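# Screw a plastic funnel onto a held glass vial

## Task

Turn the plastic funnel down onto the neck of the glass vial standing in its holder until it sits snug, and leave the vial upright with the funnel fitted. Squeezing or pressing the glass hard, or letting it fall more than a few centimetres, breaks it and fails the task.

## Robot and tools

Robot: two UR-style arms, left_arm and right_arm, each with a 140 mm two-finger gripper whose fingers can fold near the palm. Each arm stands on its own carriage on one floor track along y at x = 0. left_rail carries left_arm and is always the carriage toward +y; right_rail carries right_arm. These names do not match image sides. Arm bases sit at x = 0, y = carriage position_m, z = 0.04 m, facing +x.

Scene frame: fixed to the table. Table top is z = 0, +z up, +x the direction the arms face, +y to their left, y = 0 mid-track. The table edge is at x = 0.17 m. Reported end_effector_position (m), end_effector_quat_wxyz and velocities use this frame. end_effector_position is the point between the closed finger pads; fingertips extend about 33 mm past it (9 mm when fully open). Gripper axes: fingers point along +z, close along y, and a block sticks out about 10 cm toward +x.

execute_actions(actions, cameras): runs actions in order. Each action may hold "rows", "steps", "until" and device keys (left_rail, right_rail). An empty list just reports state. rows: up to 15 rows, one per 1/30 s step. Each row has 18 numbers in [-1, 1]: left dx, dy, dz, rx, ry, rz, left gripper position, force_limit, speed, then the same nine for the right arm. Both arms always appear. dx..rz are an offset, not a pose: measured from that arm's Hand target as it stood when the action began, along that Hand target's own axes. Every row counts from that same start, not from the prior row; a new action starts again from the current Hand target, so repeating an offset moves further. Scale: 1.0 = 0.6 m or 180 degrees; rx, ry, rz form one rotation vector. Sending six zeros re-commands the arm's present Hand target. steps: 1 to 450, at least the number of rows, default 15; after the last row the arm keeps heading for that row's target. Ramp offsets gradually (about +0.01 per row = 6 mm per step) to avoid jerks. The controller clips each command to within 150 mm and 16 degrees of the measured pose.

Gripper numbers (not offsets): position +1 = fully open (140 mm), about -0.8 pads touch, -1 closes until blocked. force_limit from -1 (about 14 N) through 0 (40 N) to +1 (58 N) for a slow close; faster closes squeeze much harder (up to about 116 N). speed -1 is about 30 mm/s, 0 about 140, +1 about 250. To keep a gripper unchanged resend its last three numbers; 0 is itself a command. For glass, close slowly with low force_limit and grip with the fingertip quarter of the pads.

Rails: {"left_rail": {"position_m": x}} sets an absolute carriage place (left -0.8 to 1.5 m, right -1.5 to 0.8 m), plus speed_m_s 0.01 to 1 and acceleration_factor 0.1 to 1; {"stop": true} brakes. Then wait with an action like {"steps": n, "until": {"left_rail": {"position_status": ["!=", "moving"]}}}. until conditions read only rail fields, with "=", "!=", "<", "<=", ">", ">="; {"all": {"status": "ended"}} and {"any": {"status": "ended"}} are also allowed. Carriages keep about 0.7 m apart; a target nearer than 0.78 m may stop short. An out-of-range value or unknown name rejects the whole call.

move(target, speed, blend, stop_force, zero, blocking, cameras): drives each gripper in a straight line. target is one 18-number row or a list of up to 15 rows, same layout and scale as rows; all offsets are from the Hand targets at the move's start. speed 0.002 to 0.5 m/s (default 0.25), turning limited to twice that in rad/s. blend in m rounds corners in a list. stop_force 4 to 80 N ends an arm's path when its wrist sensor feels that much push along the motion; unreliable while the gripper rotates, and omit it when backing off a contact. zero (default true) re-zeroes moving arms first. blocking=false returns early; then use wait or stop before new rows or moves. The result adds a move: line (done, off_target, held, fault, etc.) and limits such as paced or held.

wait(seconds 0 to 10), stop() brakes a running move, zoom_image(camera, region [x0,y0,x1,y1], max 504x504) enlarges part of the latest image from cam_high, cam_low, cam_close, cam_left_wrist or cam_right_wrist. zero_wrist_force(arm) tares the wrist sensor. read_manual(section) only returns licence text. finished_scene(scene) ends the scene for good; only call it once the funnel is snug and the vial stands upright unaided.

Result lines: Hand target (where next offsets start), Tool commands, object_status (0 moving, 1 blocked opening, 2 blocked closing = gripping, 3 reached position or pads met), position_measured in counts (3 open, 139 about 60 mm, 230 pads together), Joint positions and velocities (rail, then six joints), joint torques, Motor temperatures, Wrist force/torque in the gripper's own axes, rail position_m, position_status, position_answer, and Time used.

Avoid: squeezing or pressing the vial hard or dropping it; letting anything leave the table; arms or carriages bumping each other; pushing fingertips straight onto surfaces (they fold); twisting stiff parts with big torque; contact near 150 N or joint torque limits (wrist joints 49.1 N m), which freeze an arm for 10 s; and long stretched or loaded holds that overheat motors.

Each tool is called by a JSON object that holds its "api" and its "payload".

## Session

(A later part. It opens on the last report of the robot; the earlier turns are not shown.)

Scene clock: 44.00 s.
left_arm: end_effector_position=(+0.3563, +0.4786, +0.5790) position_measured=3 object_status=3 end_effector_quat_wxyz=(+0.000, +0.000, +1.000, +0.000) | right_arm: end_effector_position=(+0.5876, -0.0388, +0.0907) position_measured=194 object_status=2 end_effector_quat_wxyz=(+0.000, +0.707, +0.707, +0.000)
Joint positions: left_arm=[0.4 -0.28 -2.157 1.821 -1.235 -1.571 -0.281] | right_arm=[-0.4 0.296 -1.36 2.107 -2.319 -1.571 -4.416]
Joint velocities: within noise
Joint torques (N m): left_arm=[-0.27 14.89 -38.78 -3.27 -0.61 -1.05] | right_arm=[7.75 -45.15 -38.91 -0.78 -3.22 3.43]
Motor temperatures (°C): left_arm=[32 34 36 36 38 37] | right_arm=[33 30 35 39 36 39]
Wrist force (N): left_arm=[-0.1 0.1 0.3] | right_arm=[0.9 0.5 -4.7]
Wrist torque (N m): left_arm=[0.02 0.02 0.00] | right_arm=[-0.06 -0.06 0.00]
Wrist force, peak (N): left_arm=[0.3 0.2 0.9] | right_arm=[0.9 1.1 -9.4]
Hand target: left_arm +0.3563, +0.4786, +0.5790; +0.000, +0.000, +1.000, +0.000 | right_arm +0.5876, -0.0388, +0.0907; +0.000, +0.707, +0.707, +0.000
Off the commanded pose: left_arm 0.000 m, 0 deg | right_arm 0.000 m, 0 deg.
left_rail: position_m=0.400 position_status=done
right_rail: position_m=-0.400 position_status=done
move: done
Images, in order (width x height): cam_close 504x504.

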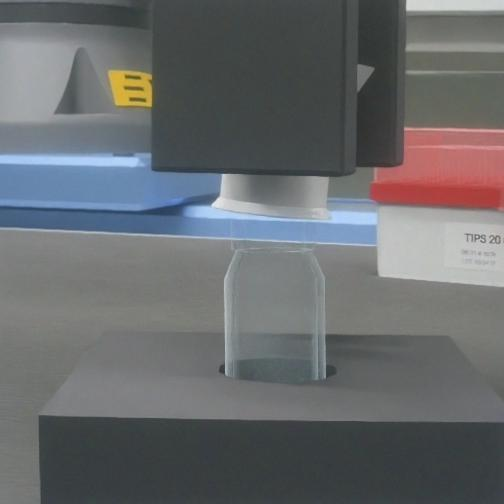

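{"api": "move", "payload": {"target": [[0,0,0,0,0,0,1,1,1, 0,0,-0.0025,0,0,0,-1,-0.1,-1],[0,0,0,0,0,0,1,1,1, 0.0015,0,-0.0025,0,0,0,-1,-0.1,-1]], "speed": 0.03, "cameras": ["cam_close","cam_right_wrist"]}}

{"api": "zoom_image", "payload": {"camera": "cam_close", "region": [180, 60, 380, 260]}}

{"api": "zoom_image", "payload": {"camera": "cam_right_wrist", "region": [316, 184, 376, 254]}}

Scene clock: 46.20 s.
left_arm: end_effector_position=(+0.3563, +0.4786, +0.5790) position_measured=3 object_status=3 end_effector_quat_wxyz=(+0.000, +0.000, +1.000, +0.000) | right_arm: end_effector_position=(+0.5876, -0.0379, +0.0922) position_measured=194 object_status=2 end_effector_quat_wxyz=(+0.000, +0.707, +0.707, +0.000)
Joint positions: left_arm=[0.4 -0.28 -2.157 1.821 -1.235 -1.571 -0.281] | right_arm=[-0.4 0.297 -1.361 2.105 -2.315 -1.571 -4.415]
Joint velocities: within noise
Joint torques (N m): left_arm=[-0.65 14.6 -36.95 -3.3 -0.57 -0.56] | right_arm=[7.92 -49.06 -42.59 -1.83 -2.97 3.03]
Motor temperatures (°C): left_arm=[32 34 36 36 38 37] | right_arm=[33 30 35 39 36 38]
Wrist force (N): left_arm=[0.3 -0.3 -0.2] | right_arm=[0.6 -0.4 0.0]
Wrist torque (N m): left_arm=[-0.06 -0.05 0.00] | right_arm=[-0.12 -0.12 0.00]
Wrist force, peak (N): left_arm=[0.6 -0.3 0.5] | right_arm=[0.5 0.2 -5.5]
Hand target: left_arm +0.3563, +0.4786, +0.5790; +0.000, +0.000, +1.000, +0.000 | right_arm +0.5876, -0.0379, +0.0922; +0.000, +0.707, +0.707, +0.000
Off the commanded pose: left_arm 0.000 m, 0 deg | right_arm 0.000 m, 0 deg.
left_rail: position_m=0.400 position_status=done
right_rail: position_m=-0.400 position_status=done
move: done
Images, in order (width x height): cam_close 504x504, cam_right_wrist 672x504.

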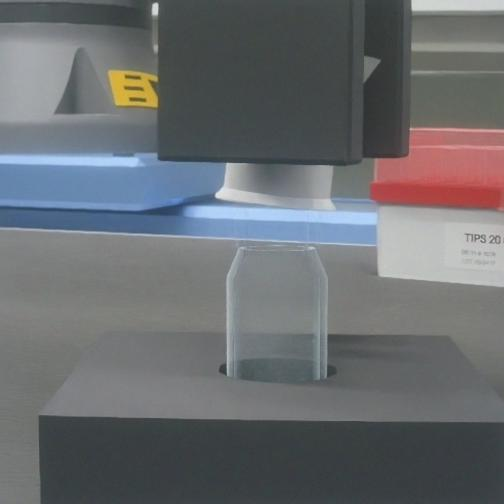

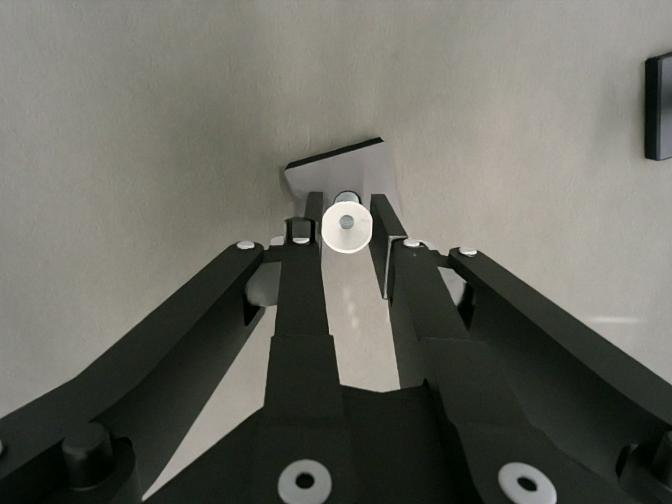

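Scaled by 2.520 from the camera's 504x504 image, which has a finer 720x720 frame.

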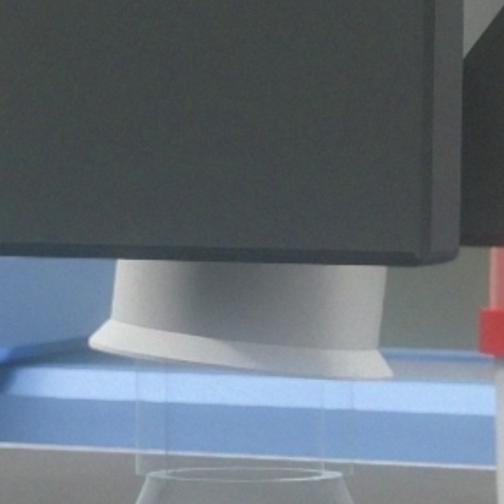

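Scaled by 7.200 from the camera's 672x504 image, which has a finer 960x720 frame.

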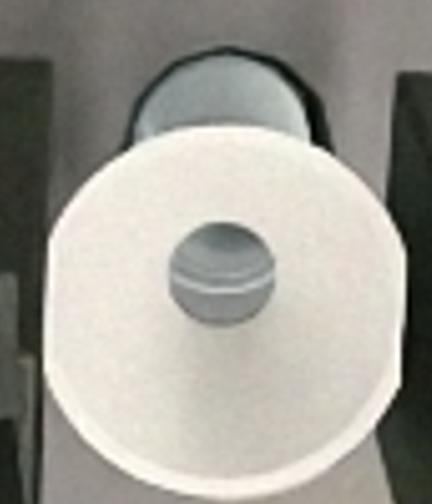

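{"api": "move", "payload": {"target": [0,0,0.006,0,0,0,0,0,0,0,0,0.006,0,0,0,-1,-0.1,-1], "speed": 0.012, "stop_force": 4, "cameras": []}}

{"api": "execute_actions", "payload": {"actions": [{"rows":[[0,0,0,0,0,0,1,1,1,0,0,0,0,0,0,-0.3,-0.1,-1]],"steps":24}], "cameras": ["cam_close","cam_right_wrist"]}}

{"api": "zoom_image", "payload": {"camera": "cam_close", "region": [180, 60, 380, 260]}}

Scene clock: 49.37 s.
left_arm: end_effector_position=(+0.3563, +0.4786, +0.5754) position_measured=129 object_status=3 end_effector_quat_wxyz=(+0.000, +0.000, +1.000, +0.000) | right_arm: end_effector_position=(+0.5876, -0.0379, +0.0909) position_measured=194 object_status=2 end_effector_quat_wxyz=(+0.000, +0.707, +0.707, +0.000)
Joint positions: left_arm=[0.4 -0.28 -2.159 1.828 -1.24 -1.571 -0.28] | right_arm=[-0.4 0.297 -1.359 2.106 -2.318 -1.571 -4.415]
Joint velocities: within noise
Joint torques (N m): left_arm=[0.95 -20.24 -35.62 -7.02 -0.73 -0.54] | right_arm=[5.13 -75.26 -39.72 -1.74 -2.75 2.93]
Motor temperatures (°C): left_arm=[32 34 36 36 38 37] | right_arm=[33 30 35 39 36 38]
Wrist force (N): left_arm=[0.0 0.1 0.4] | right_arm=[0.5 0.5 -3.4]
Wrist torque (N m): left_arm=[0.03 0.01 0.00] | right_arm=[-0.05 -0.05 0.00]
Wrist force, peak (N): left_arm=[0.5 0.1 0.7] | right_arm=[0.6 0.2 -6.1]
Hand target: left_arm +0.3563, +0.4786, +0.5754; +0.000, +0.000, +1.000, +0.000 | right_arm +0.5876, -0.0379, +0.0909; +0.000, +0.707, +0.707, +0.000 (not the last commanded pose)
Off the commanded pose: left_arm 0.000 m, 0 deg | right_arm 0.002 m, 0 deg.
left_rail: position_m=0.400 position_status=done
right_rail: position_m=-0.400 position_status=done
move: contact (right_arm)
No camera images: "cameras" was empty.

Scene clock: 50.37 s.
left_arm: end_effector_position=(+0.3563, +0.4786, +0.5754) position_measured=3 object_status=3 end_effector_quat_wxyz=(+0.000, +0.000, +1.000, +0.000) | right_arm: end_effector_position=(+0.5876, -0.0379, +0.0909) position_measured=167 object_status=3 end_effector_quat_wxyz=(+0.000, +0.707, +0.707, +0.000)
Joint positions: left_arm=[0.4 -0.28 -2.159 1.828 -1.24 -1.571 -0.281] | right_arm=[-0.4 0.297 -1.359 2.106 -2.318 -1.571 -4.415]
Joint velocities: within noise
Joint torques (N m): left_arm=[0.42 -17.04 -38 -6.48 -0.66 -0.7] | right_arm=[6.39 -75.44 -40.06 -3.16 -2.86 2.83]
Motor temperatures (°C): left_arm=[32 34 36 36 38 37] | right_arm=[33 30 35 39 36 38]
Wrist force (N): left_arm=[0.0 -0.2 0.3] | right_arm=[0.3 -0.2 0.3]
Wrist torque (N m): left_arm=[-0.04 0.01 0.00] | right_arm=[-0.05 -0.06 0.00]
Wrist force, peak (N): left_arm=[-0.1 -0.8 0.2] | right_arm=[0.5 0.5 -3.8]
Hand target: left_arm +0.3563, +0.4786, +0.5754; +0.000, +0.000, +1.000, +0.000 | right_arm +0.5876, -0.0379, +0.0909; +0.000, +0.707, +0.707, +0.000
Off the commanded pose: left_arm 0.000 m, 0 deg | right_arm 0.000 m, 0 deg.
left_rail: position_m=0.400 position_status=done
right_rail: position_m=-0.400 position_status=done
Images, in order (width x height): cam_close 504x504, cam_right_wrist 672x504.

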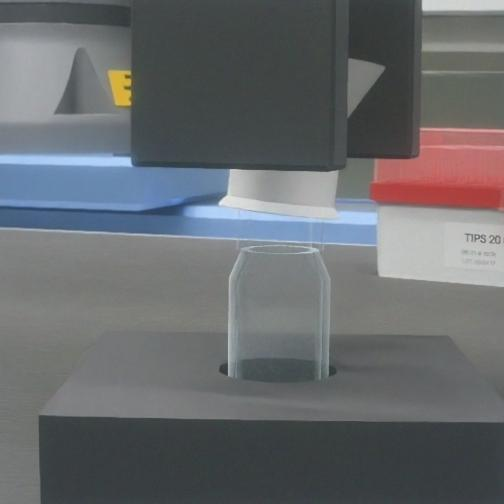

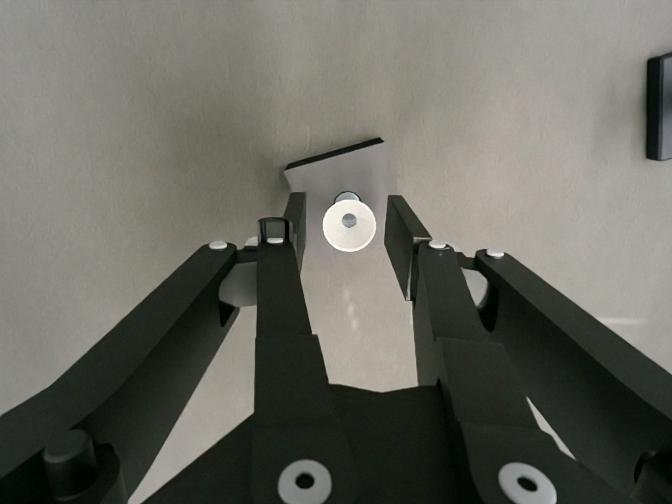

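Scaled by 2.520 from the camera's 504x504 image, which has a finer 720x720 frame.

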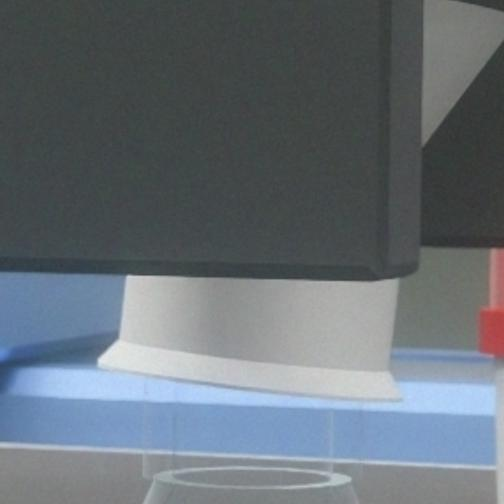

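{"api": "move", "payload": {"target": [[0,0,0,0,0,0,1,1,1, -0.0035,0.001,0.0067,0,0,-0.5,-0.3,-0.1,-1],[0,0,0,0,0,0,1,1,1, -0.0035,0.001,0.0067,0,0,-0.5,-1,-0.1,-1]], "speed": 0.5, "cameras": ["cam_close","cam_right_wrist"]}}

{"api": "zoom_image", "payload": {"camera": "cam_close", "region": [180, 60, 380, 260]}}

Scene clock: 55.17 s.
left_arm: end_effector_position=(+0.3563, +0.4786, +0.5754) position_measured=3 object_status=3 end_effector_quat_wxyz=(+0.000, +0.000, +1.000, +0.000) | right_arm: end_effector_position=(+0.5882, -0.0400, +0.0868) position_measured=194 object_status=0 end_effector_quat_wxyz=(+0.000, +0.000, +1.000, +0.000)
Joint positions: left_arm=[0.4 -0.28 -2.159 1.828 -1.24 -1.571 -0.28] | right_arm=[-0.4 0.294 -1.355 2.11 -2.326 -1.571 -5.989]
Joint velocities: within noise
Joint torques (N m): left_arm=[-2.29 -18.4 -46.14 -3.7 -1.18 -0.3] | right_arm=[-13.45 -77.77 -30.9 -1.89 3.65 -3.13]
Motor temperatures (°C): left_arm=[32 34 36 36 38 37] | right_arm=[33 30 35 39 36 38]
Wrist force (N): left_arm=[0.0 -0.1 0.6] | right_arm=[0.4 0.0 0.2]
Wrist torque (N m): left_arm=[-0.02 -0.01 -0.01] | right_arm=[-0.02 -0.07 0.01]
Wrist force, peak (N): left_arm=[0.6 -0.4 0.6] | right_arm=[0.4 -0.6 0.7]
Hand target: left_arm +0.3563, +0.4786, +0.5754; +0.000, +0.000, +1.000, +0.000 | right_arm +0.5882, -0.0400, +0.0868; +0.000, +0.000, +1.000, +0.000
Off the commanded pose: left_arm 0.000 m, 0 deg | right_arm 0.000 m, 0 deg.
left_rail: position_m=0.400 position_status=done
right_rail: position_m=-0.400 position_status=done
move: done
Images, in order (width x height): cam_close 504x504, cam_right_wrist 672x504.

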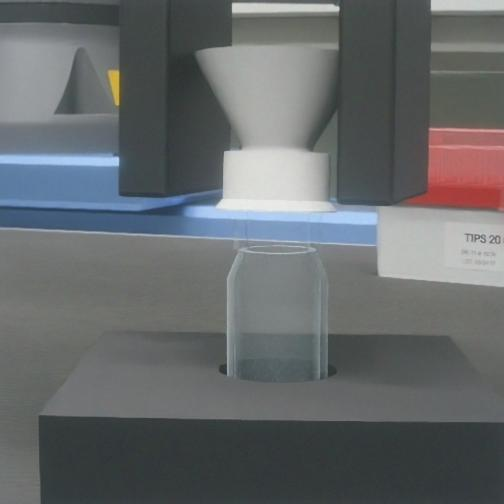

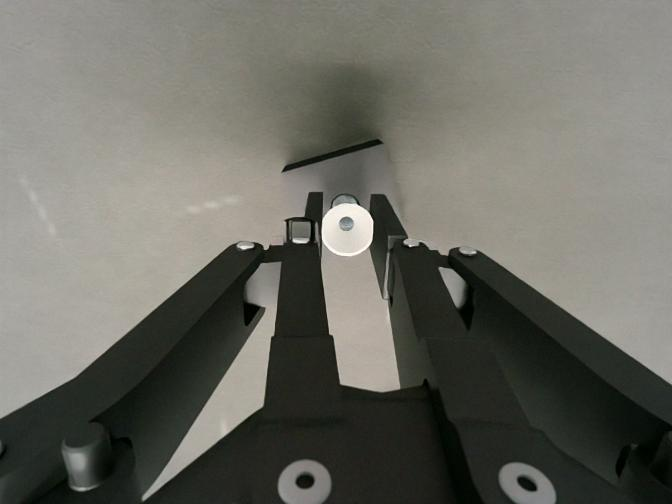

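Scaled by 2.520 from the camera's 504x504 image, which has a finer 720x720 frame.

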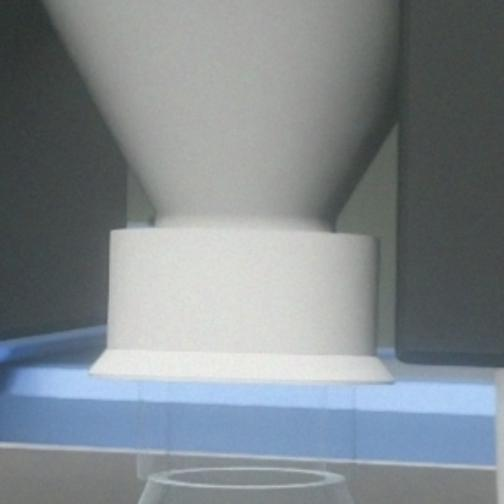

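{"api": "move", "payload": {"target": [[0,0,0,0,0,0,1,1,1, 0,0,0,0,0,0,-0.4,-0.1,-1],[0,0,0,0,0,0,1,1,1, 0,0.0005,-0.0085,0,0,0,-0.4,-0.1,-1],[0,0,0,0,0,0,1,1,1, 0,0.0005,-0.0085,0,0,0,-1,-0.05,-1],[0,0,0,0,0,0,1,1,1, 0,0.0005,-0.0065,0,0,0.5,-1,-0.05,-1]], "speed": [0.3,0.3,0.3,0.4], "cameras": ["cam_close"]}}

{"api": "zoom_image", "payload": {"camera": "cam_close", "region": [180, 60, 380, 260]}}

Scene clock: 61.10 s.
left_arm: end_effector_position=(+0.3563, +0.4786, +0.5754) position_measured=3 object_status=3 end_effector_quat_wxyz=(+0.000, +0.000, +1.000, +0.000) | right_arm: end_effector_position=(+0.5882, -0.0397, +0.0907) position_measured=195 object_status=2 end_effector_quat_wxyz=(+0.000, +0.707, +0.707, +0.000)
Joint positions: left_arm=[0.4 -0.28 -2.159 1.828 -1.24 -1.571 -0.281] | right_arm=[-0.4 0.294 -1.36 2.107 -2.318 -1.571 -4.418]
Joint velocities: within noise
Joint torques (N m): left_arm=[1.06 -16.83 -50.57 -3.67 -0.71 -0.34] | right_arm=[7.2 -43.06 -38.58 -0.75 -3.29 3.23]
Motor temperatures (°C): left_arm=[32 34 36 36 38 37] | right_arm=[33 30 35 39 36 38]
Wrist force (N): left_arm=[0.2 -0.5 0.3] | right_arm=[0.5 0.7 -6.9]
Wrist torque (N m): left_arm=[-0.10 -0.05 0.00] | right_arm=[0.02 -0.01 0.00]
Wrist force, peak (N): left_arm=[0.6 -0.5 0.5] | right_arm=[0.6 1.4 -9.0]
Hand target: left_arm +0.3563, +0.4786, +0.5754; +0.000, +0.000, +1.000, +0.000 | right_arm +0.5882, -0.0397, +0.0907; +0.000, +0.707, +0.707, +0.000
Off the commanded pose: left_arm 0.000 m, 0 deg | right_arm 0.000 m, 0 deg.
left_rail: position_m=0.400 position_status=done
right_rail: position_m=-0.400 position_status=done
move: done
Images, in order (width x height): cam_close 504x504.

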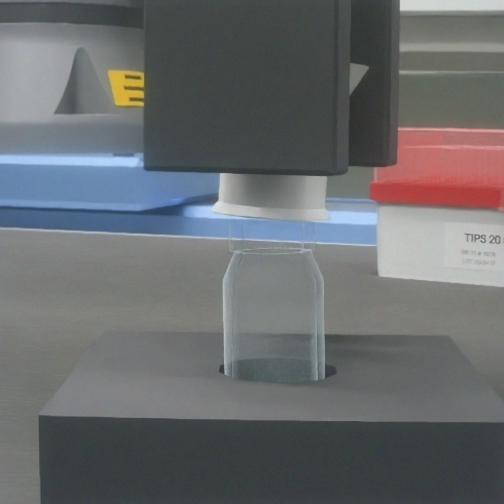

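Scaled by 2.520 from the camera's 504x504 image, which has a finer 720x720 frame.

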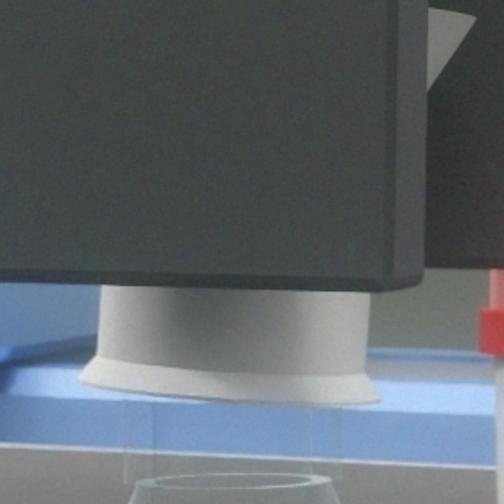

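{"api": "move", "payload": {"target": [[0,0,0,0,0,0,1,1,1, 0.001,0,0.0005,0,0,0.5,-1,-0.05,-1],[0,0,0,0,0,0,1,1,1, 0.001,0,0.001,0,0,0.99,-1,-0.05,-1]], "speed": 0.5, "cameras": ["cam_close","cam_right_wrist"]}}

{"api": "zoom_image", "payload": {"camera": "cam_close", "region": [180, 60, 380, 260]}}

Scene clock: 67.27 s.
left_arm: end_effector_position=(+0.3563, +0.4786, +0.5754) position_measured=3 object_status=3 end_effector_quat_wxyz=(+0.000, +0.000, +1.000, +0.000) | right_arm: end_effector_position=(+0.5882, -0.0391, +0.0901) position_measured=195 object_status=2 end_effector_quat_wxyz=(+0.000, +0.718, -0.696, +0.000)
Joint positions: left_arm=[0.4 -0.28 -2.159 1.828 -1.24 -1.571 -0.28] | right_arm=[-0.4 0.295 -1.359 2.107 -2.32 -1.571 -1.307]
Joint velocities: within noise
Joint torques (N m): left_arm=[1.94 -16.22 -51.87 -4 -1.07 -0.66] | right_arm=[7.24 -45.78 -38.11 -0.6 -2.95 2.98]
Motor temperatures (°C): left_arm=[32 34 36 36 38 37] | right_arm=[33 30 35 39 36 38]
Wrist force (N): left_arm=[0.2 -0.2 0.1] | right_arm=[1.2 -1.4 -4.8]
Wrist torque (N m): left_arm=[-0.05 -0.04 0.00] | right_arm=[0.11 -0.15 -0.01]
Wrist force, peak (N): left_arm=[0.2 -0.4 0.7] | right_arm=[1.2 0.3 -7.9]
Hand target: left_arm +0.3563, +0.4786, +0.5754; +0.000, +0.000, +1.000, +0.000 | right_arm +0.5882, -0.0391, +0.0901; +0.000, +0.718, -0.696, +0.000
Off the commanded pose: left_arm 0.000 m, 0 deg | right_arm 0.000 m, 0 deg.
left_rail: position_m=0.400 position_status=done
right_rail: position_m=-0.400 position_status=done
move: done
Images, in order (width x height): cam_close 504x504, cam_right_wrist 672x504.

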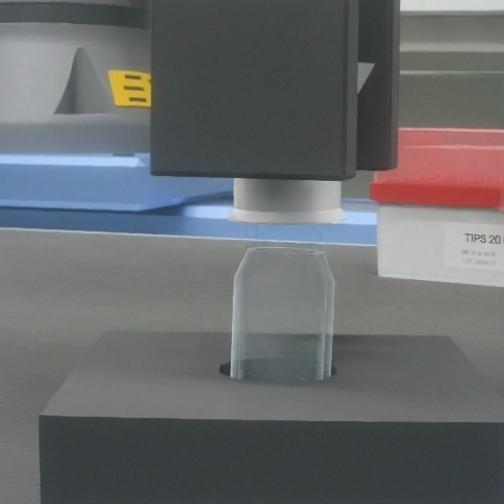

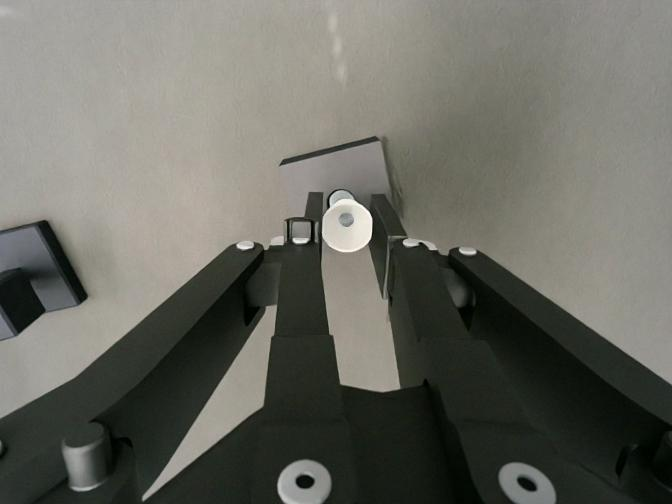

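Scaled by 2.520 from the camera's 504x504 image, which has a finer 720x720 frame.

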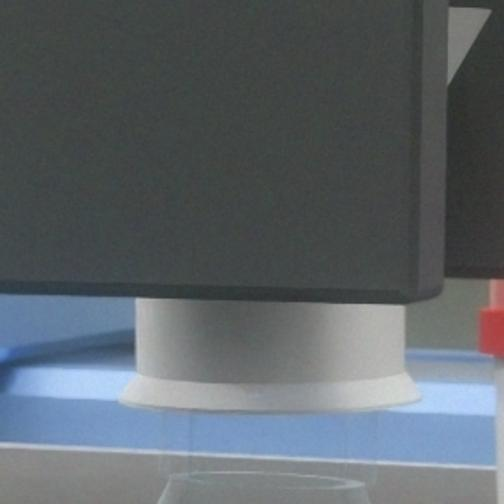

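{"api": "move", "payload": {"target": [[0,0,0,0,0,0,1,1,1, 0,0,0.0008,0,0,0.5,-1,-0.05,-1],[0,0,0,0,0,0,1,1,1, 0,0,0.0017,0,0,0.99,-1,-0.05,-1]], "speed": 0.5, "blend": 0.001, "cameras": ["cam_close"]}}

{"api": "zoom_image", "payload": {"camera": "cam_close", "region": [180, 60, 380, 260]}}

Scene clock: 72.40 s.
left_arm: end_effector_position=(+0.3563, +0.4786, +0.5754) position_measured=3 object_status=3 end_effector_quat_wxyz=(+0.000, +0.000, +1.000, +0.000) | right_arm: end_effector_position=(+0.5882, -0.0391, +0.0891) position_measured=195 object_status=2 end_effector_quat_wxyz=(+0.000, +0.685, +0.729, +0.000)
Joint positions: left_arm=[0.4 -0.28 -2.159 1.828 -1.24 -1.571 -0.28] | right_arm=[-0.4 0.295 -1.357 2.108 -2.322 -1.571 1.803]
Joint velocities: within noise
Joint torques (N m): left_arm=[-1.14 -12.05 -50.8 -3.56 -0.63 -0.84] | right_arm=[6.99 -47.11 -40.89 -1.43 -3.09 2.28]
Motor temperatures (°C): left_arm=[32 34 36 36 38 37] | right_arm=[33 30 35 39 36 38]
Wrist force (N): left_arm=[0.2 -0.2 0.1] | right_arm=[0.8 0.1 -2.3]
Wrist torque (N m): left_arm=[-0.04 -0.05 0.00] | right_arm=[-0.13 -0.13 0.00]
Wrist force, peak (N): left_arm=[0.2 -0.3 1.0] | right_arm=[1.6 -2.0 -6.8]
Hand target: left_arm +0.3563, +0.4786, +0.5754; +0.000, +0.000, +1.000, +0.000 | right_arm +0.5882, -0.0391, +0.0891; +0.000, +0.685, +0.729, +0.000
Off the commanded pose: left_arm 0.000 m, 0 deg | right_arm 0.000 m, 0 deg.
left_rail: position_m=0.400 position_status=done
right_rail: position_m=-0.400 position_status=done
move: done; blend cut to 0 m at target 1
Images, in order (width x height): cam_close 504x504.

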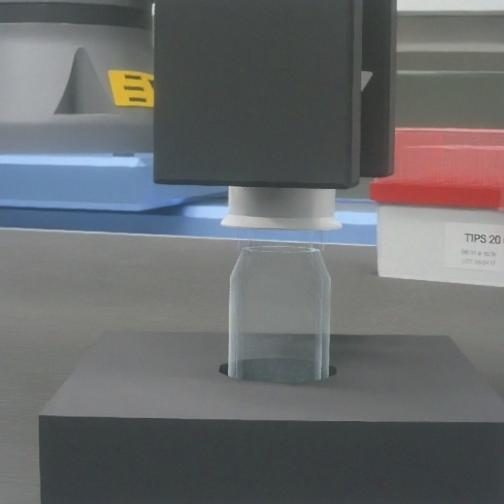

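Scaled by 2.520 from the camera's 504x504 image, which has a finer 720x720 frame.

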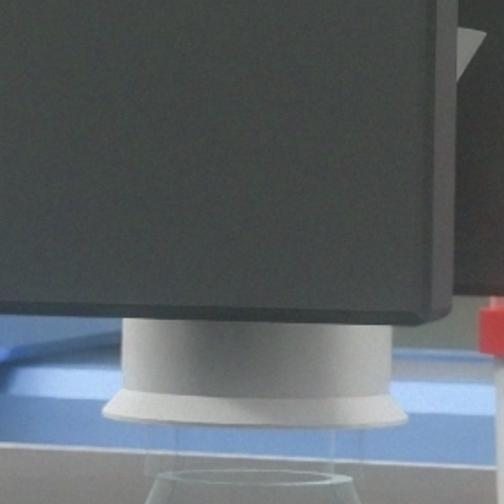

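{"api": "move", "payload": {"target": [[0,0,0,0,0,0,1,1,1, 0,0,0.0009,0,0,0.5,-1,-0.05,-1],[0,0,0,0,0,0,1,1,1, 0,0,0.0018,0,0,0.99,-1,-0.05,-1],[0,0,0,0,0,0,1,1,1, 0,0,0.0025,0,0,-0.61,-1,-0.05,-1]], "speed": 0.5, "cameras": ["cam_close"]}}

{"api": "zoom_image", "payload": {"camera": "cam_close", "region": [180, 60, 380, 260]}}

Scene clock: 79.03 s.
left_arm: end_effector_position=(+0.3563, +0.4786, +0.5754) position_measured=3 object_status=3 end_effector_quat_wxyz=(+0.000, +0.000, +1.000, +0.000) | right_arm: end_effector_position=(+0.5882, -0.0391, +0.0876) position_measured=195 object_status=2 end_effector_quat_wxyz=(+0.000, -0.203, +0.979, +0.000)
Joint positions: left_arm=[0.4 -0.28 -2.159 1.828 -1.24 -1.571 -0.28] | right_arm=[-0.4 0.295 -1.355 2.109 -2.325 -1.571 6.17]
Joint velocities: within noise
Joint torques (N m): left_arm=[-0.4 -12.56 -51.56 -3.78 -0.89 -0.74] | right_arm=[7.62 -48.79 -42.59 -1.56 -3.01 3.3]
Motor temperatures (°C): left_arm=[32 34 36 36 38 37] | right_arm=[33 30 35 39 36 38]
Wrist force (N): left_arm=[-0.2 -0.3 0.4] | right_arm=[-0.4 -0.2 -0.2]
Wrist torque (N m): left_arm=[-0.06 0.06 0.00] | right_arm=[-0.05 0.04 0.01]
Wrist force, peak (N): left_arm=[0.2 0.4 0.9] | right_arm=[0.4 -2.5 -3.8]
Hand target: left_arm +0.3563, +0.4786, +0.5754; +0.000, +0.000, +1.000, +0.000 | right_arm +0.5882, -0.0391, +0.0876; +0.000, -0.203, +0.979, +0.000
Off the commanded pose: left_arm 0.000 m, 0 deg | right_arm 0.000 m, 0 deg.
left_rail: position_m=0.400 position_status=done
right_rail: position_m=-0.400 position_status=done
move: done
Images, in order (width x height): cam_close 504x504.

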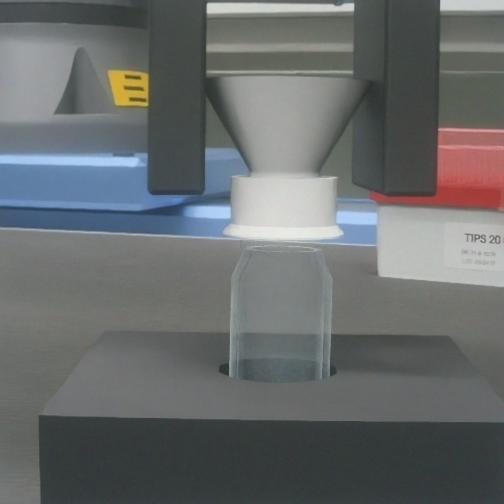

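Scaled by 2.520 from the camera's 504x504 image, which has a finer 720x720 frame.

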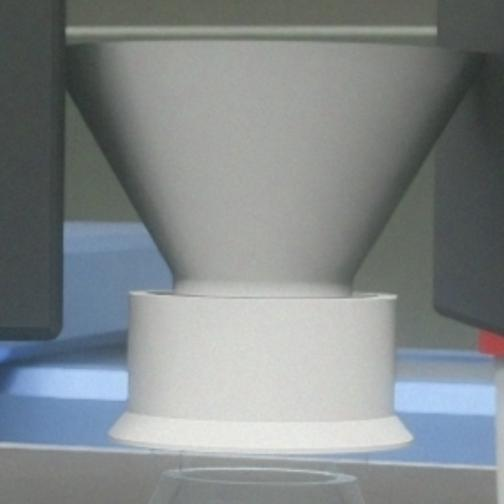

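{"api": "execute_actions", "payload": {"actions": [{"rows":[[0,0,0,0,0,0,1,1,1,0,0,0,0,0,0,-0.35,-0.05,-1]],"steps":15},{"rows":[[0,0,0,0,0,0,1,1,1,0,0,-0.0033,0,0,-0.9,-0.35,-0.05,-1]],"steps":42},{"rows":[[0,0,0,0,0,0,1,1,1,0,0,0,0,0,-0.9,-0.35,-0.05,-1]],"steps":42},{"rows":[[0,0,0,0,0,0,1,1,1,0,0,0,0,0,-0.9,-0.35,-0.05,-1]],"steps":42}], "cameras": ["cam_close","cam_right_wrist"]}}

{"api": "zoom_image", "payload": {"camera": "cam_close", "region": [180, 60, 380, 260]}}

Scene clock: 85.90 s.
left_arm: end_effector_position=(+0.3563, +0.4786, +0.5754) position_measured=3 object_status=3 end_effector_quat_wxyz=(+0.000, +0.000, +1.000, +0.000) | right_arm: end_effector_position=(+0.5882, -0.0389, +0.0896) position_measured=173 object_status=3 end_effector_quat_wxyz=(+0.038, -0.234, +0.969, -0.067)
Joint positions: left_arm=[0.4 -0.28 -2.159 1.828 -1.24 -1.571 -0.281] | right_arm=[-0.4 0.367 -1.355 2.131 -2.406 -1.713 -0.112]
Joint velocities: within noise
Joint torques (N m): left_arm=[-0.67 -12.34 -51.32 -3.9 -0.43 -0.62] | right_arm=[-13.14 -77.52 -29.26 -7.54 3.18 -3.19]
Motor temperatures (°C): left_arm=[32 34 36 36 38 37] | right_arm=[33 30 35 39 36 38]
Wrist force (N): left_arm=[-0.2 -0.3 0.3] | right_arm=[0.4 -0.6 -0.1]
Wrist torque (N m): left_arm=[-0.06 0.04 0.00] | right_arm=[-0.17 -0.11 -0.05]
Wrist force, peak (N): left_arm=[-0.4 0.1 0.8] | right_arm=[0.3 -1.5 0.1]
Hand target: left_arm +0.3563, +0.4786, +0.5754; +0.000, +0.000, +1.000, +0.000 | right_arm +0.5882, -0.0391, +0.0896; +0.037, -0.247, +0.966, -0.060
Off the commanded pose: left_arm 0.000 m, 0 deg | right_arm 0.000 m, 44 deg; orientation clipped; orientation clipped at the end of an earlier action of this call.
left_rail: position_m=0.400 position_status=done
right_rail: position_m=-0.400 position_status=done
Images, in order (width x height): cam_close 504x504, cam_right_wrist 672x504.

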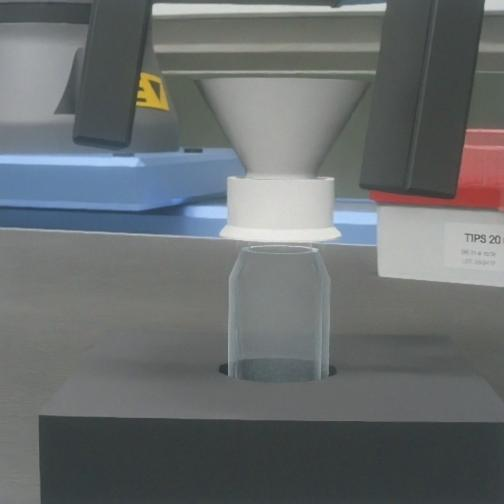

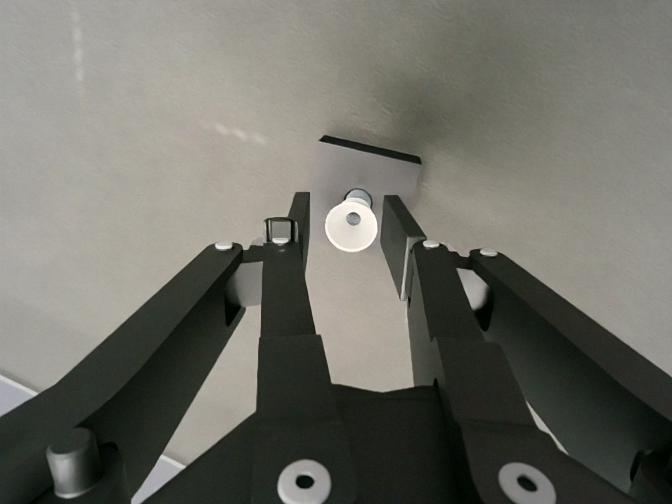

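Scaled by 2.520 from the camera's 504x504 image, which has a finer 720x720 frame.

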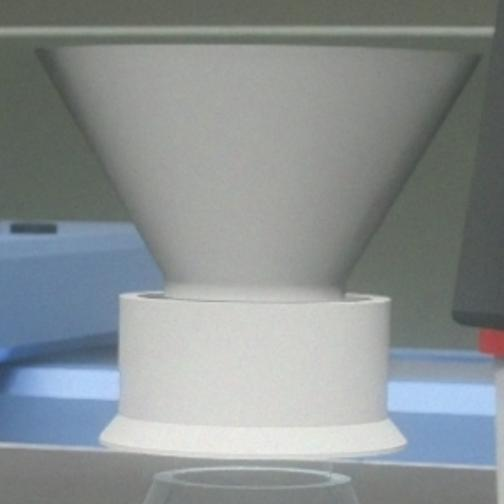

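{"api": "move", "payload": {"target": [0,0,0,0,0,0,1,1,1,0,0,0,-0.0429,0.0134,0,-0.35,-0.05,-1], "speed": 0.3, "cameras": []}}

{"api": "move", "payload": {"target": [0,0,0,0,0,0,1,1,1,0,0,0,0,0,-0.42,-0.35,-0.05,-1], "speed": 0.5, "cameras": ["cam_close","cam_right_wrist"]}}

Scene clock: 88.00 s.
left_arm: end_effector_position=(+0.3563, +0.4786, +0.5754) position_measured=3 object_status=3 end_effector_quat_wxyz=(+0.000, +0.000, +1.000, +0.000) | right_arm: end_effector_position=(+0.5882, -0.0390, +0.0896) position_measured=173 object_status=3 end_effector_quat_wxyz=(+0.000, -0.248, +0.969, +0.000)
Joint positions: left_arm=[0.4 -0.28 -2.159 1.828 -1.24 -1.571 -0.281] | right_arm=[-0.4 0.295 -1.358 2.108 -2.321 -1.571 -0.206]
Joint velocities: within noise
Joint torques (N m): left_arm=[-0.93 -9.31 -50.78 -3.76 -0.82 -0.59] | right_arm=[-14.18 -49.61 -42.71 -1.74 3.77 -3.21]
Motor temperatures (°C): left_arm=[32 34 36 36 38 37] | right_arm=[33 30 35 39 36 38]
Wrist force (N): left_arm=[0.1 -0.4 0.3] | right_arm=[0.3 -0.1 0.6]
Wrist torque (N m): left_arm=[-0.09 -0.01 0.00] | right_arm=[-0.05 -0.05 0.01]
Wrist force, peak (N): left_arm=[-0.2 -0.7 0.4] | right_arm=[0.6 -1.1 -0.4]
Hand target: left_arm +0.3563, +0.4786, +0.5754; +0.000, +0.000, +1.000, +0.000 | right_arm +0.5882, -0.0391, +0.0896; +0.000, -0.248, +0.969, +0.000
Off the commanded pose: left_arm 0.000 m, 0 deg | right_arm 0.000 m, 0 deg.
left_rail: position_m=0.400 position_status=done
right_rail: position_m=-0.400 position_status=done
move: done
No camera images: "cameras" was empty.

Scene clock: 90.03 s.
left_arm: end_effector_position=(+0.3563, +0.4786, +0.5754) position_measured=3 object_status=3 end_effector_quat_wxyz=(+0.000, +0.000, +1.000, +0.000) | right_arm: end_effector_position=(+0.5882, -0.0390, +0.0896) position_measured=173 object_status=3 end_effector_quat_wxyz=(+0.000, +0.790, -0.614, +0.000)
Joint positions: left_arm=[0.4 -0.28 -2.159 1.828 -1.24 -1.571 -0.281] | right_arm=[-0.4 0.295 -1.358 2.108 -2.321 -1.571 -1.525]
Joint velocities: within noise
Joint torques (N m): left_arm=[-1.66 -9 -50.34 -3.68 -0.59 -0.93] | right_arm=[-14.42 -77.5 -29.35 -1.67 3.83 -3.2]
Motor temperatures (°C): left_arm=[32 34 36 36 38 37] | right_arm=[33 30 35 39 36 38]
Wrist force (N): left_arm=[0.4 -0.1 0.2] | right_arm=[0.5 -0.1 -0.2]
Wrist torque (N m): left_arm=[-0.02 -0.08 0.00] | right_arm=[-0.04 -0.11 0.01]
Wrist force, peak (N): left_arm=[0.5 -0.3 0.6] | right_arm=[0.8 -0.8 0.7]
Hand target: left_arm +0.3563, +0.4786, +0.5754; +0.000, +0.000, +1.000, +0.000 | right_arm +0.5882, -0.0391, +0.0896; +0.000, +0.790, -0.614, +0.000
Off the commanded pose: left_arm 0.000 m, 0 deg | right_arm 0.000 m, 0 deg.
left_rail: position_m=0.400 position_status=done
right_rail: position_m=-0.400 position_status=done
move: done
Images, in order (width x height): cam_close 504x504, cam_right_wrist 672x504.

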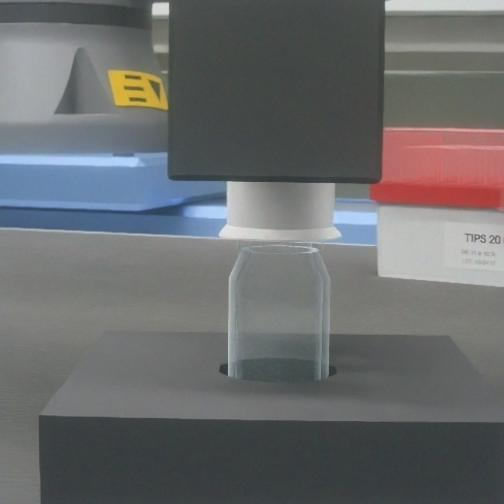

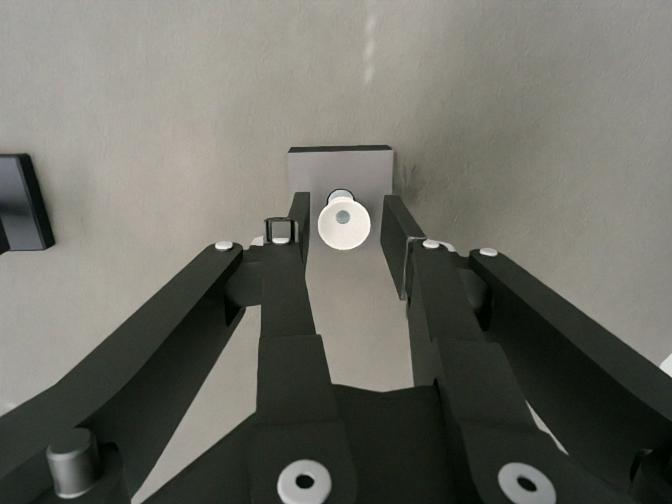

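{"api": "move", "payload": {"target": [[0,0,0,0,0,0,1,1,1,0,0,0,0,0,0,-1,-0.05,-1],[0,0,0,0,0,0,1,1,1,0,0,0.0009,0,0,0.5,-1,-0.05,-1],[0,0,0,0,0,0,1,1,1,0,0,0.0018,0,0,0.99,-1,-0.05,-1],[0,0,0,0,0,0,1,1,1,0,0,0.0027,0,0,-0.5,-1,-0.05,-1],[0,0,0,0,0,0,1,1,1,0,0,0.0035,0,0,0,-1,-0.05,-1]], "speed": 0.5, "cameras": ["cam_close"]}}

{"api": "zoom_image", "payload": {"camera": "cam_close", "region": [180, 60, 380, 260]}}

Scene clock: 99.43 s.
left_arm: end_effector_position=(+0.3563, +0.4786, +0.5754) position_measured=3 object_status=3 end_effector_quat_wxyz=(+0.000, +0.000, +1.000, +0.000) | right_arm: end_effector_position=(+0.5882, -0.0391, +0.0875) position_measured=195 object_status=2 end_effector_quat_wxyz=(+0.000, +0.790, -0.613, +0.000)
Joint positions: left_arm=[0.4 -0.28 -2.159 1.828 -1.24 -1.571 -0.281] | right_arm=[-0.4 0.295 -1.355 2.109 -2.325 -1.571 4.758]
Joint velocities: within noise
Joint torques (N m): left_arm=[-1.7 -9.9 -51.3 -3.37 -0.69 -0.74] | right_arm=[6.8 -43.99 -38.1 -0.88 -2.85 3.18]
Motor temperatures (°C): left_arm=[32 34 36 36 38 37] | right_arm=[33 30 35 39 36 38]
Wrist force (N): left_arm=[-0.2 -0.3 0.3] | right_arm=[0.3 -0.8 -6.7]
Wrist torque (N m): left_arm=[-0.07 0.05 0.00] | right_arm=[-0.09 -0.05 -0.06]
Wrist force, peak (N): left_arm=[0.3 -0.4 0.8] | right_arm=[0.4 -0.4 -9.2]
Hand target: left_arm +0.3563, +0.4786, +0.5754; +0.000, +0.000, +1.000, +0.000 | right_arm +0.5882, -0.0391, +0.0875; +0.000, +0.790, -0.614, +0.000
Off the commanded pose: left_arm 0.000 m, 0 deg | right_arm 0.000 m, 0 deg.
left_rail: position_m=0.400 position_status=done
right_rail: position_m=-0.400 position_status=done
move: done
Images, in order (width x height): cam_close 504x504.

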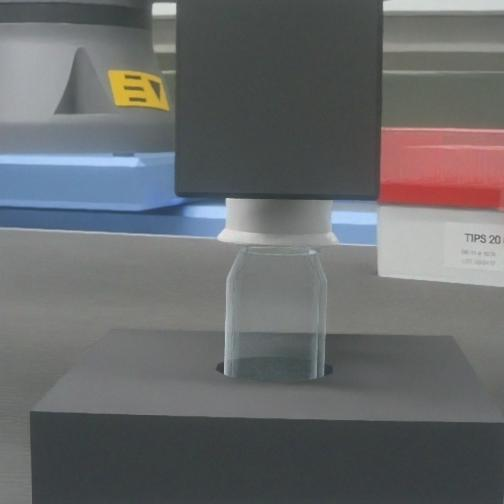

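Scaled by 2.520 from the camera's 504x504 image, which has a finer 720x720 frame.

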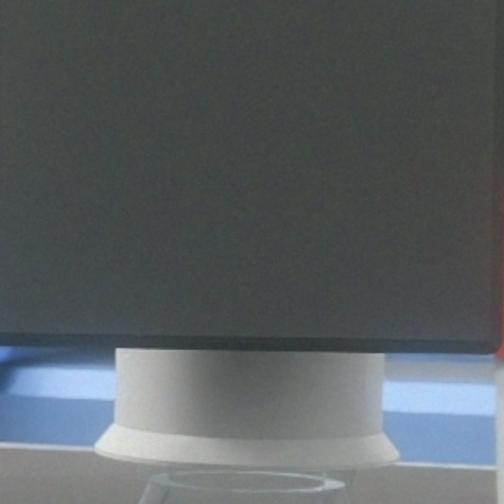

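{"api": "move", "payload": {"target": [0,0,0,0,0,0,1,1,1,0,0,0,0,0,0.35,-1,-0.05,-1], "speed": 0.5, "cameras": ["cam_close","cam_right_wrist"]}}

{"api": "zoom_image", "payload": {"camera": "cam_close", "region": [180, 60, 380, 260]}}

Scene clock: 102.27 s.
left_arm: end_effector_position=(+0.3563, +0.4786, +0.5754) position_measured=3 object_status=3 end_effector_quat_wxyz=(+0.000, +0.000, +1.000, +0.000) | right_arm: end_effector_position=(+0.5882, -0.0391, +0.0875) position_measured=195 object_status=2 end_effector_quat_wxyz=(+0.000, -0.353, +0.936, +0.000)
Joint positions: left_arm=[0.4 -0.28 -2.159 1.828 -1.24 -1.571 -0.281] | right_arm=[-0.4 0.295 -1.355 2.109 -2.325 -1.571 5.857]
Joint velocities: within noise
Joint torques (N m): left_arm=[-3.2 -6.97 -50.71 -3.7 -0.54 -0.74] | right_arm=[8.09 -45.9 -39.58 -1.1 -3.01 3.18]
Motor temperatures (°C): left_arm=[32 34 36 36 38 37] | right_arm=[33 30 35 39 36 38]
Wrist force (N): left_arm=[-0.1 0.0 0.3] | right_arm=[0.5 -0.1 -4.4]
Wrist torque (N m): left_arm=[0.00 0.03 0.00] | right_arm=[-0.01 -0.13 -0.02]
Wrist force, peak (N): left_arm=[0.3 -0.6 0.4] | right_arm=[0.6 -0.3 -8.2]
Hand target: left_arm +0.3563, +0.4786, +0.5754; +0.000, +0.000, +1.000, +0.000 | right_arm +0.5882, -0.0391, +0.0875; +0.000, -0.353, +0.936, +0.000
Off the commanded pose: left_arm 0.000 m, 0 deg | right_arm 0.000 m, 0 deg.
left_rail: position_m=0.400 position_status=done
right_rail: position_m=-0.400 position_status=done
move: done
Images, in order (width x height): cam_close 504x504, cam_right_wrist 672x504.

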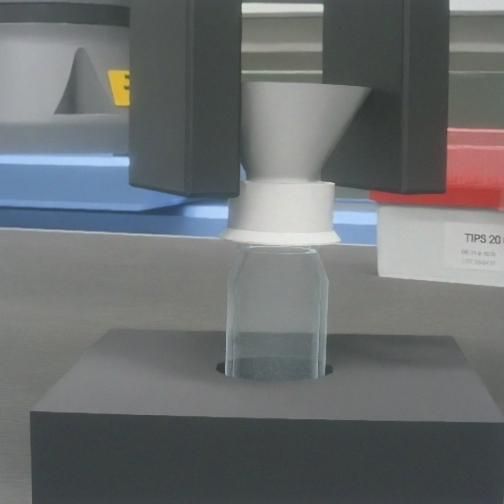

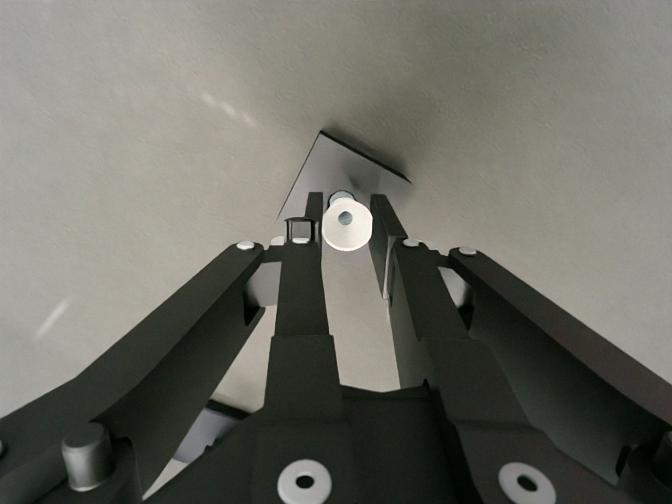

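Scaled by 2.520 from the camera's 504x504 image, which has a finer 720x720 frame.

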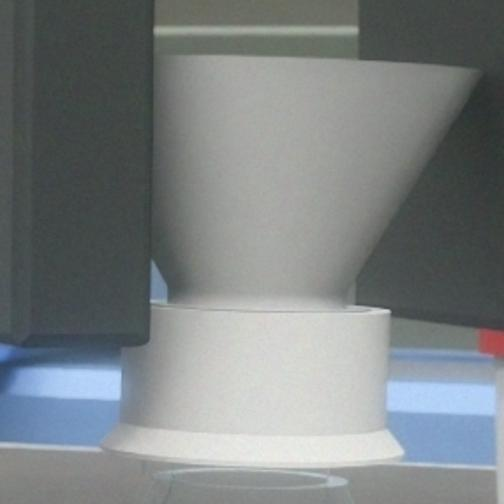

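{"api": "move", "payload": {"target": [[0,0,0,0,0,0,1,1,1,0,0,0.0015,0,0,0.02,-1,-0.05,-1],[0,0,0,0,0,0,1,1,1,0,0,0.0015,0,0,0.125,-1,-0.05,-1]], "speed": 0.1, "cameras": ["cam_close","cam_right_wrist"]}}

{"api": "zoom_image", "payload": {"camera": "cam_close", "region": [180, 60, 380, 260]}}

Scene clock: 108.90 s.
left_arm: end_effector_position=(+0.3563, +0.4786, +0.5754) position_measured=3 object_status=3 end_effector_quat_wxyz=(+0.000, +0.000, +1.000, +0.000) | right_arm: end_effector_position=(+0.5882, -0.0391, +0.0866) position_measured=195 object_status=2 end_effector_quat_wxyz=(+0.000, -0.163, +0.987, +0.000)
Joint positions: left_arm=[0.4 -0.28 -2.159 1.828 -1.24 -1.571 -0.281] | right_arm=[-0.4 0.295 -1.354 2.11 -2.327 -1.571 6.25]
Joint velocities: within noise
Joint torques (N m): left_arm=[-2.13 -8.32 -50.5 -3.66 -0.7 -0.65] | right_arm=[3.31 -55.1 -31.19 -5.64 -1.87 2.48]
Motor temperatures (°C): left_arm=[32 34 36 36 38 37] | right_arm=[33 30 35 39 36 38]
Wrist force (N): left_arm=[0.1 -0.1 0.0] | right_arm=[0.1 0.0 -9.2]
Wrist torque (N m): left_arm=[-0.02 -0.01 0.00] | right_arm=[-0.12 -0.02 -0.07]
Wrist force, peak (N): left_arm=[0.3 -0.4 0.7] | right_arm=[-0.1 0.1 -10.8]
Hand target: left_arm +0.3563, +0.4786, +0.5754; +0.000, +0.000, +1.000, +0.000 | right_arm +0.5882, -0.0391, +0.0866; +0.000, -0.163, +0.987, +0.000
Off the commanded pose: left_arm 0.000 m, 0 deg | right_arm 0.000 m, 0 deg.
left_rail: position_m=0.400 position_status=done
right_rail: position_m=-0.400 position_status=done
move: done
Images, in order (width x height): cam_close 504x504, cam_right_wrist 672x504.

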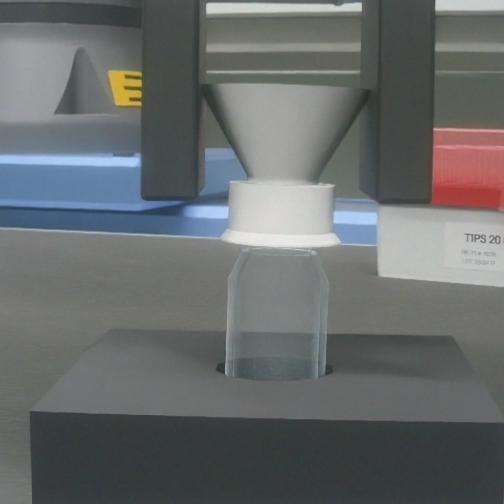

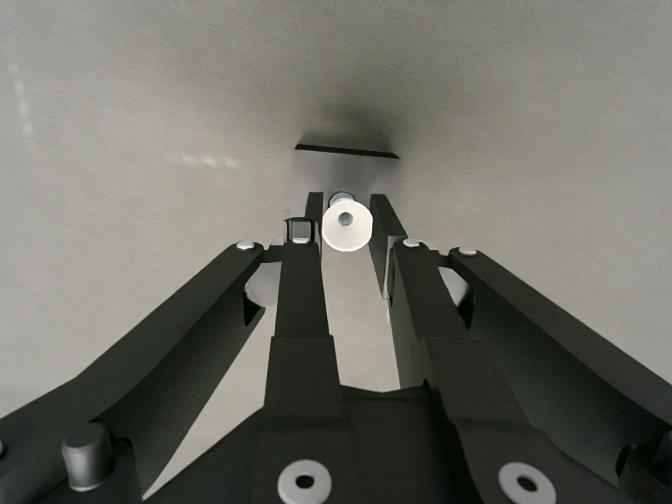

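Scaled by 2.520 from the camera's 504x504 image, which has a finer 720x720 frame.

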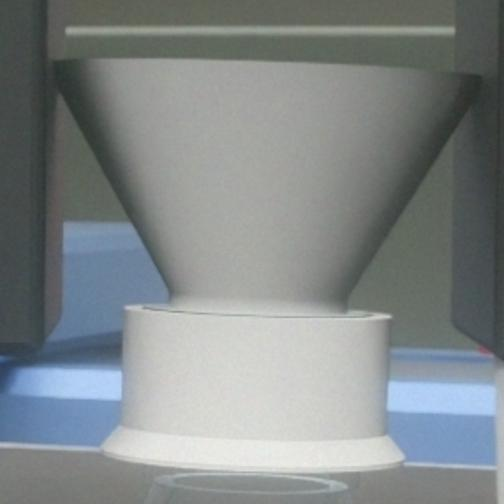

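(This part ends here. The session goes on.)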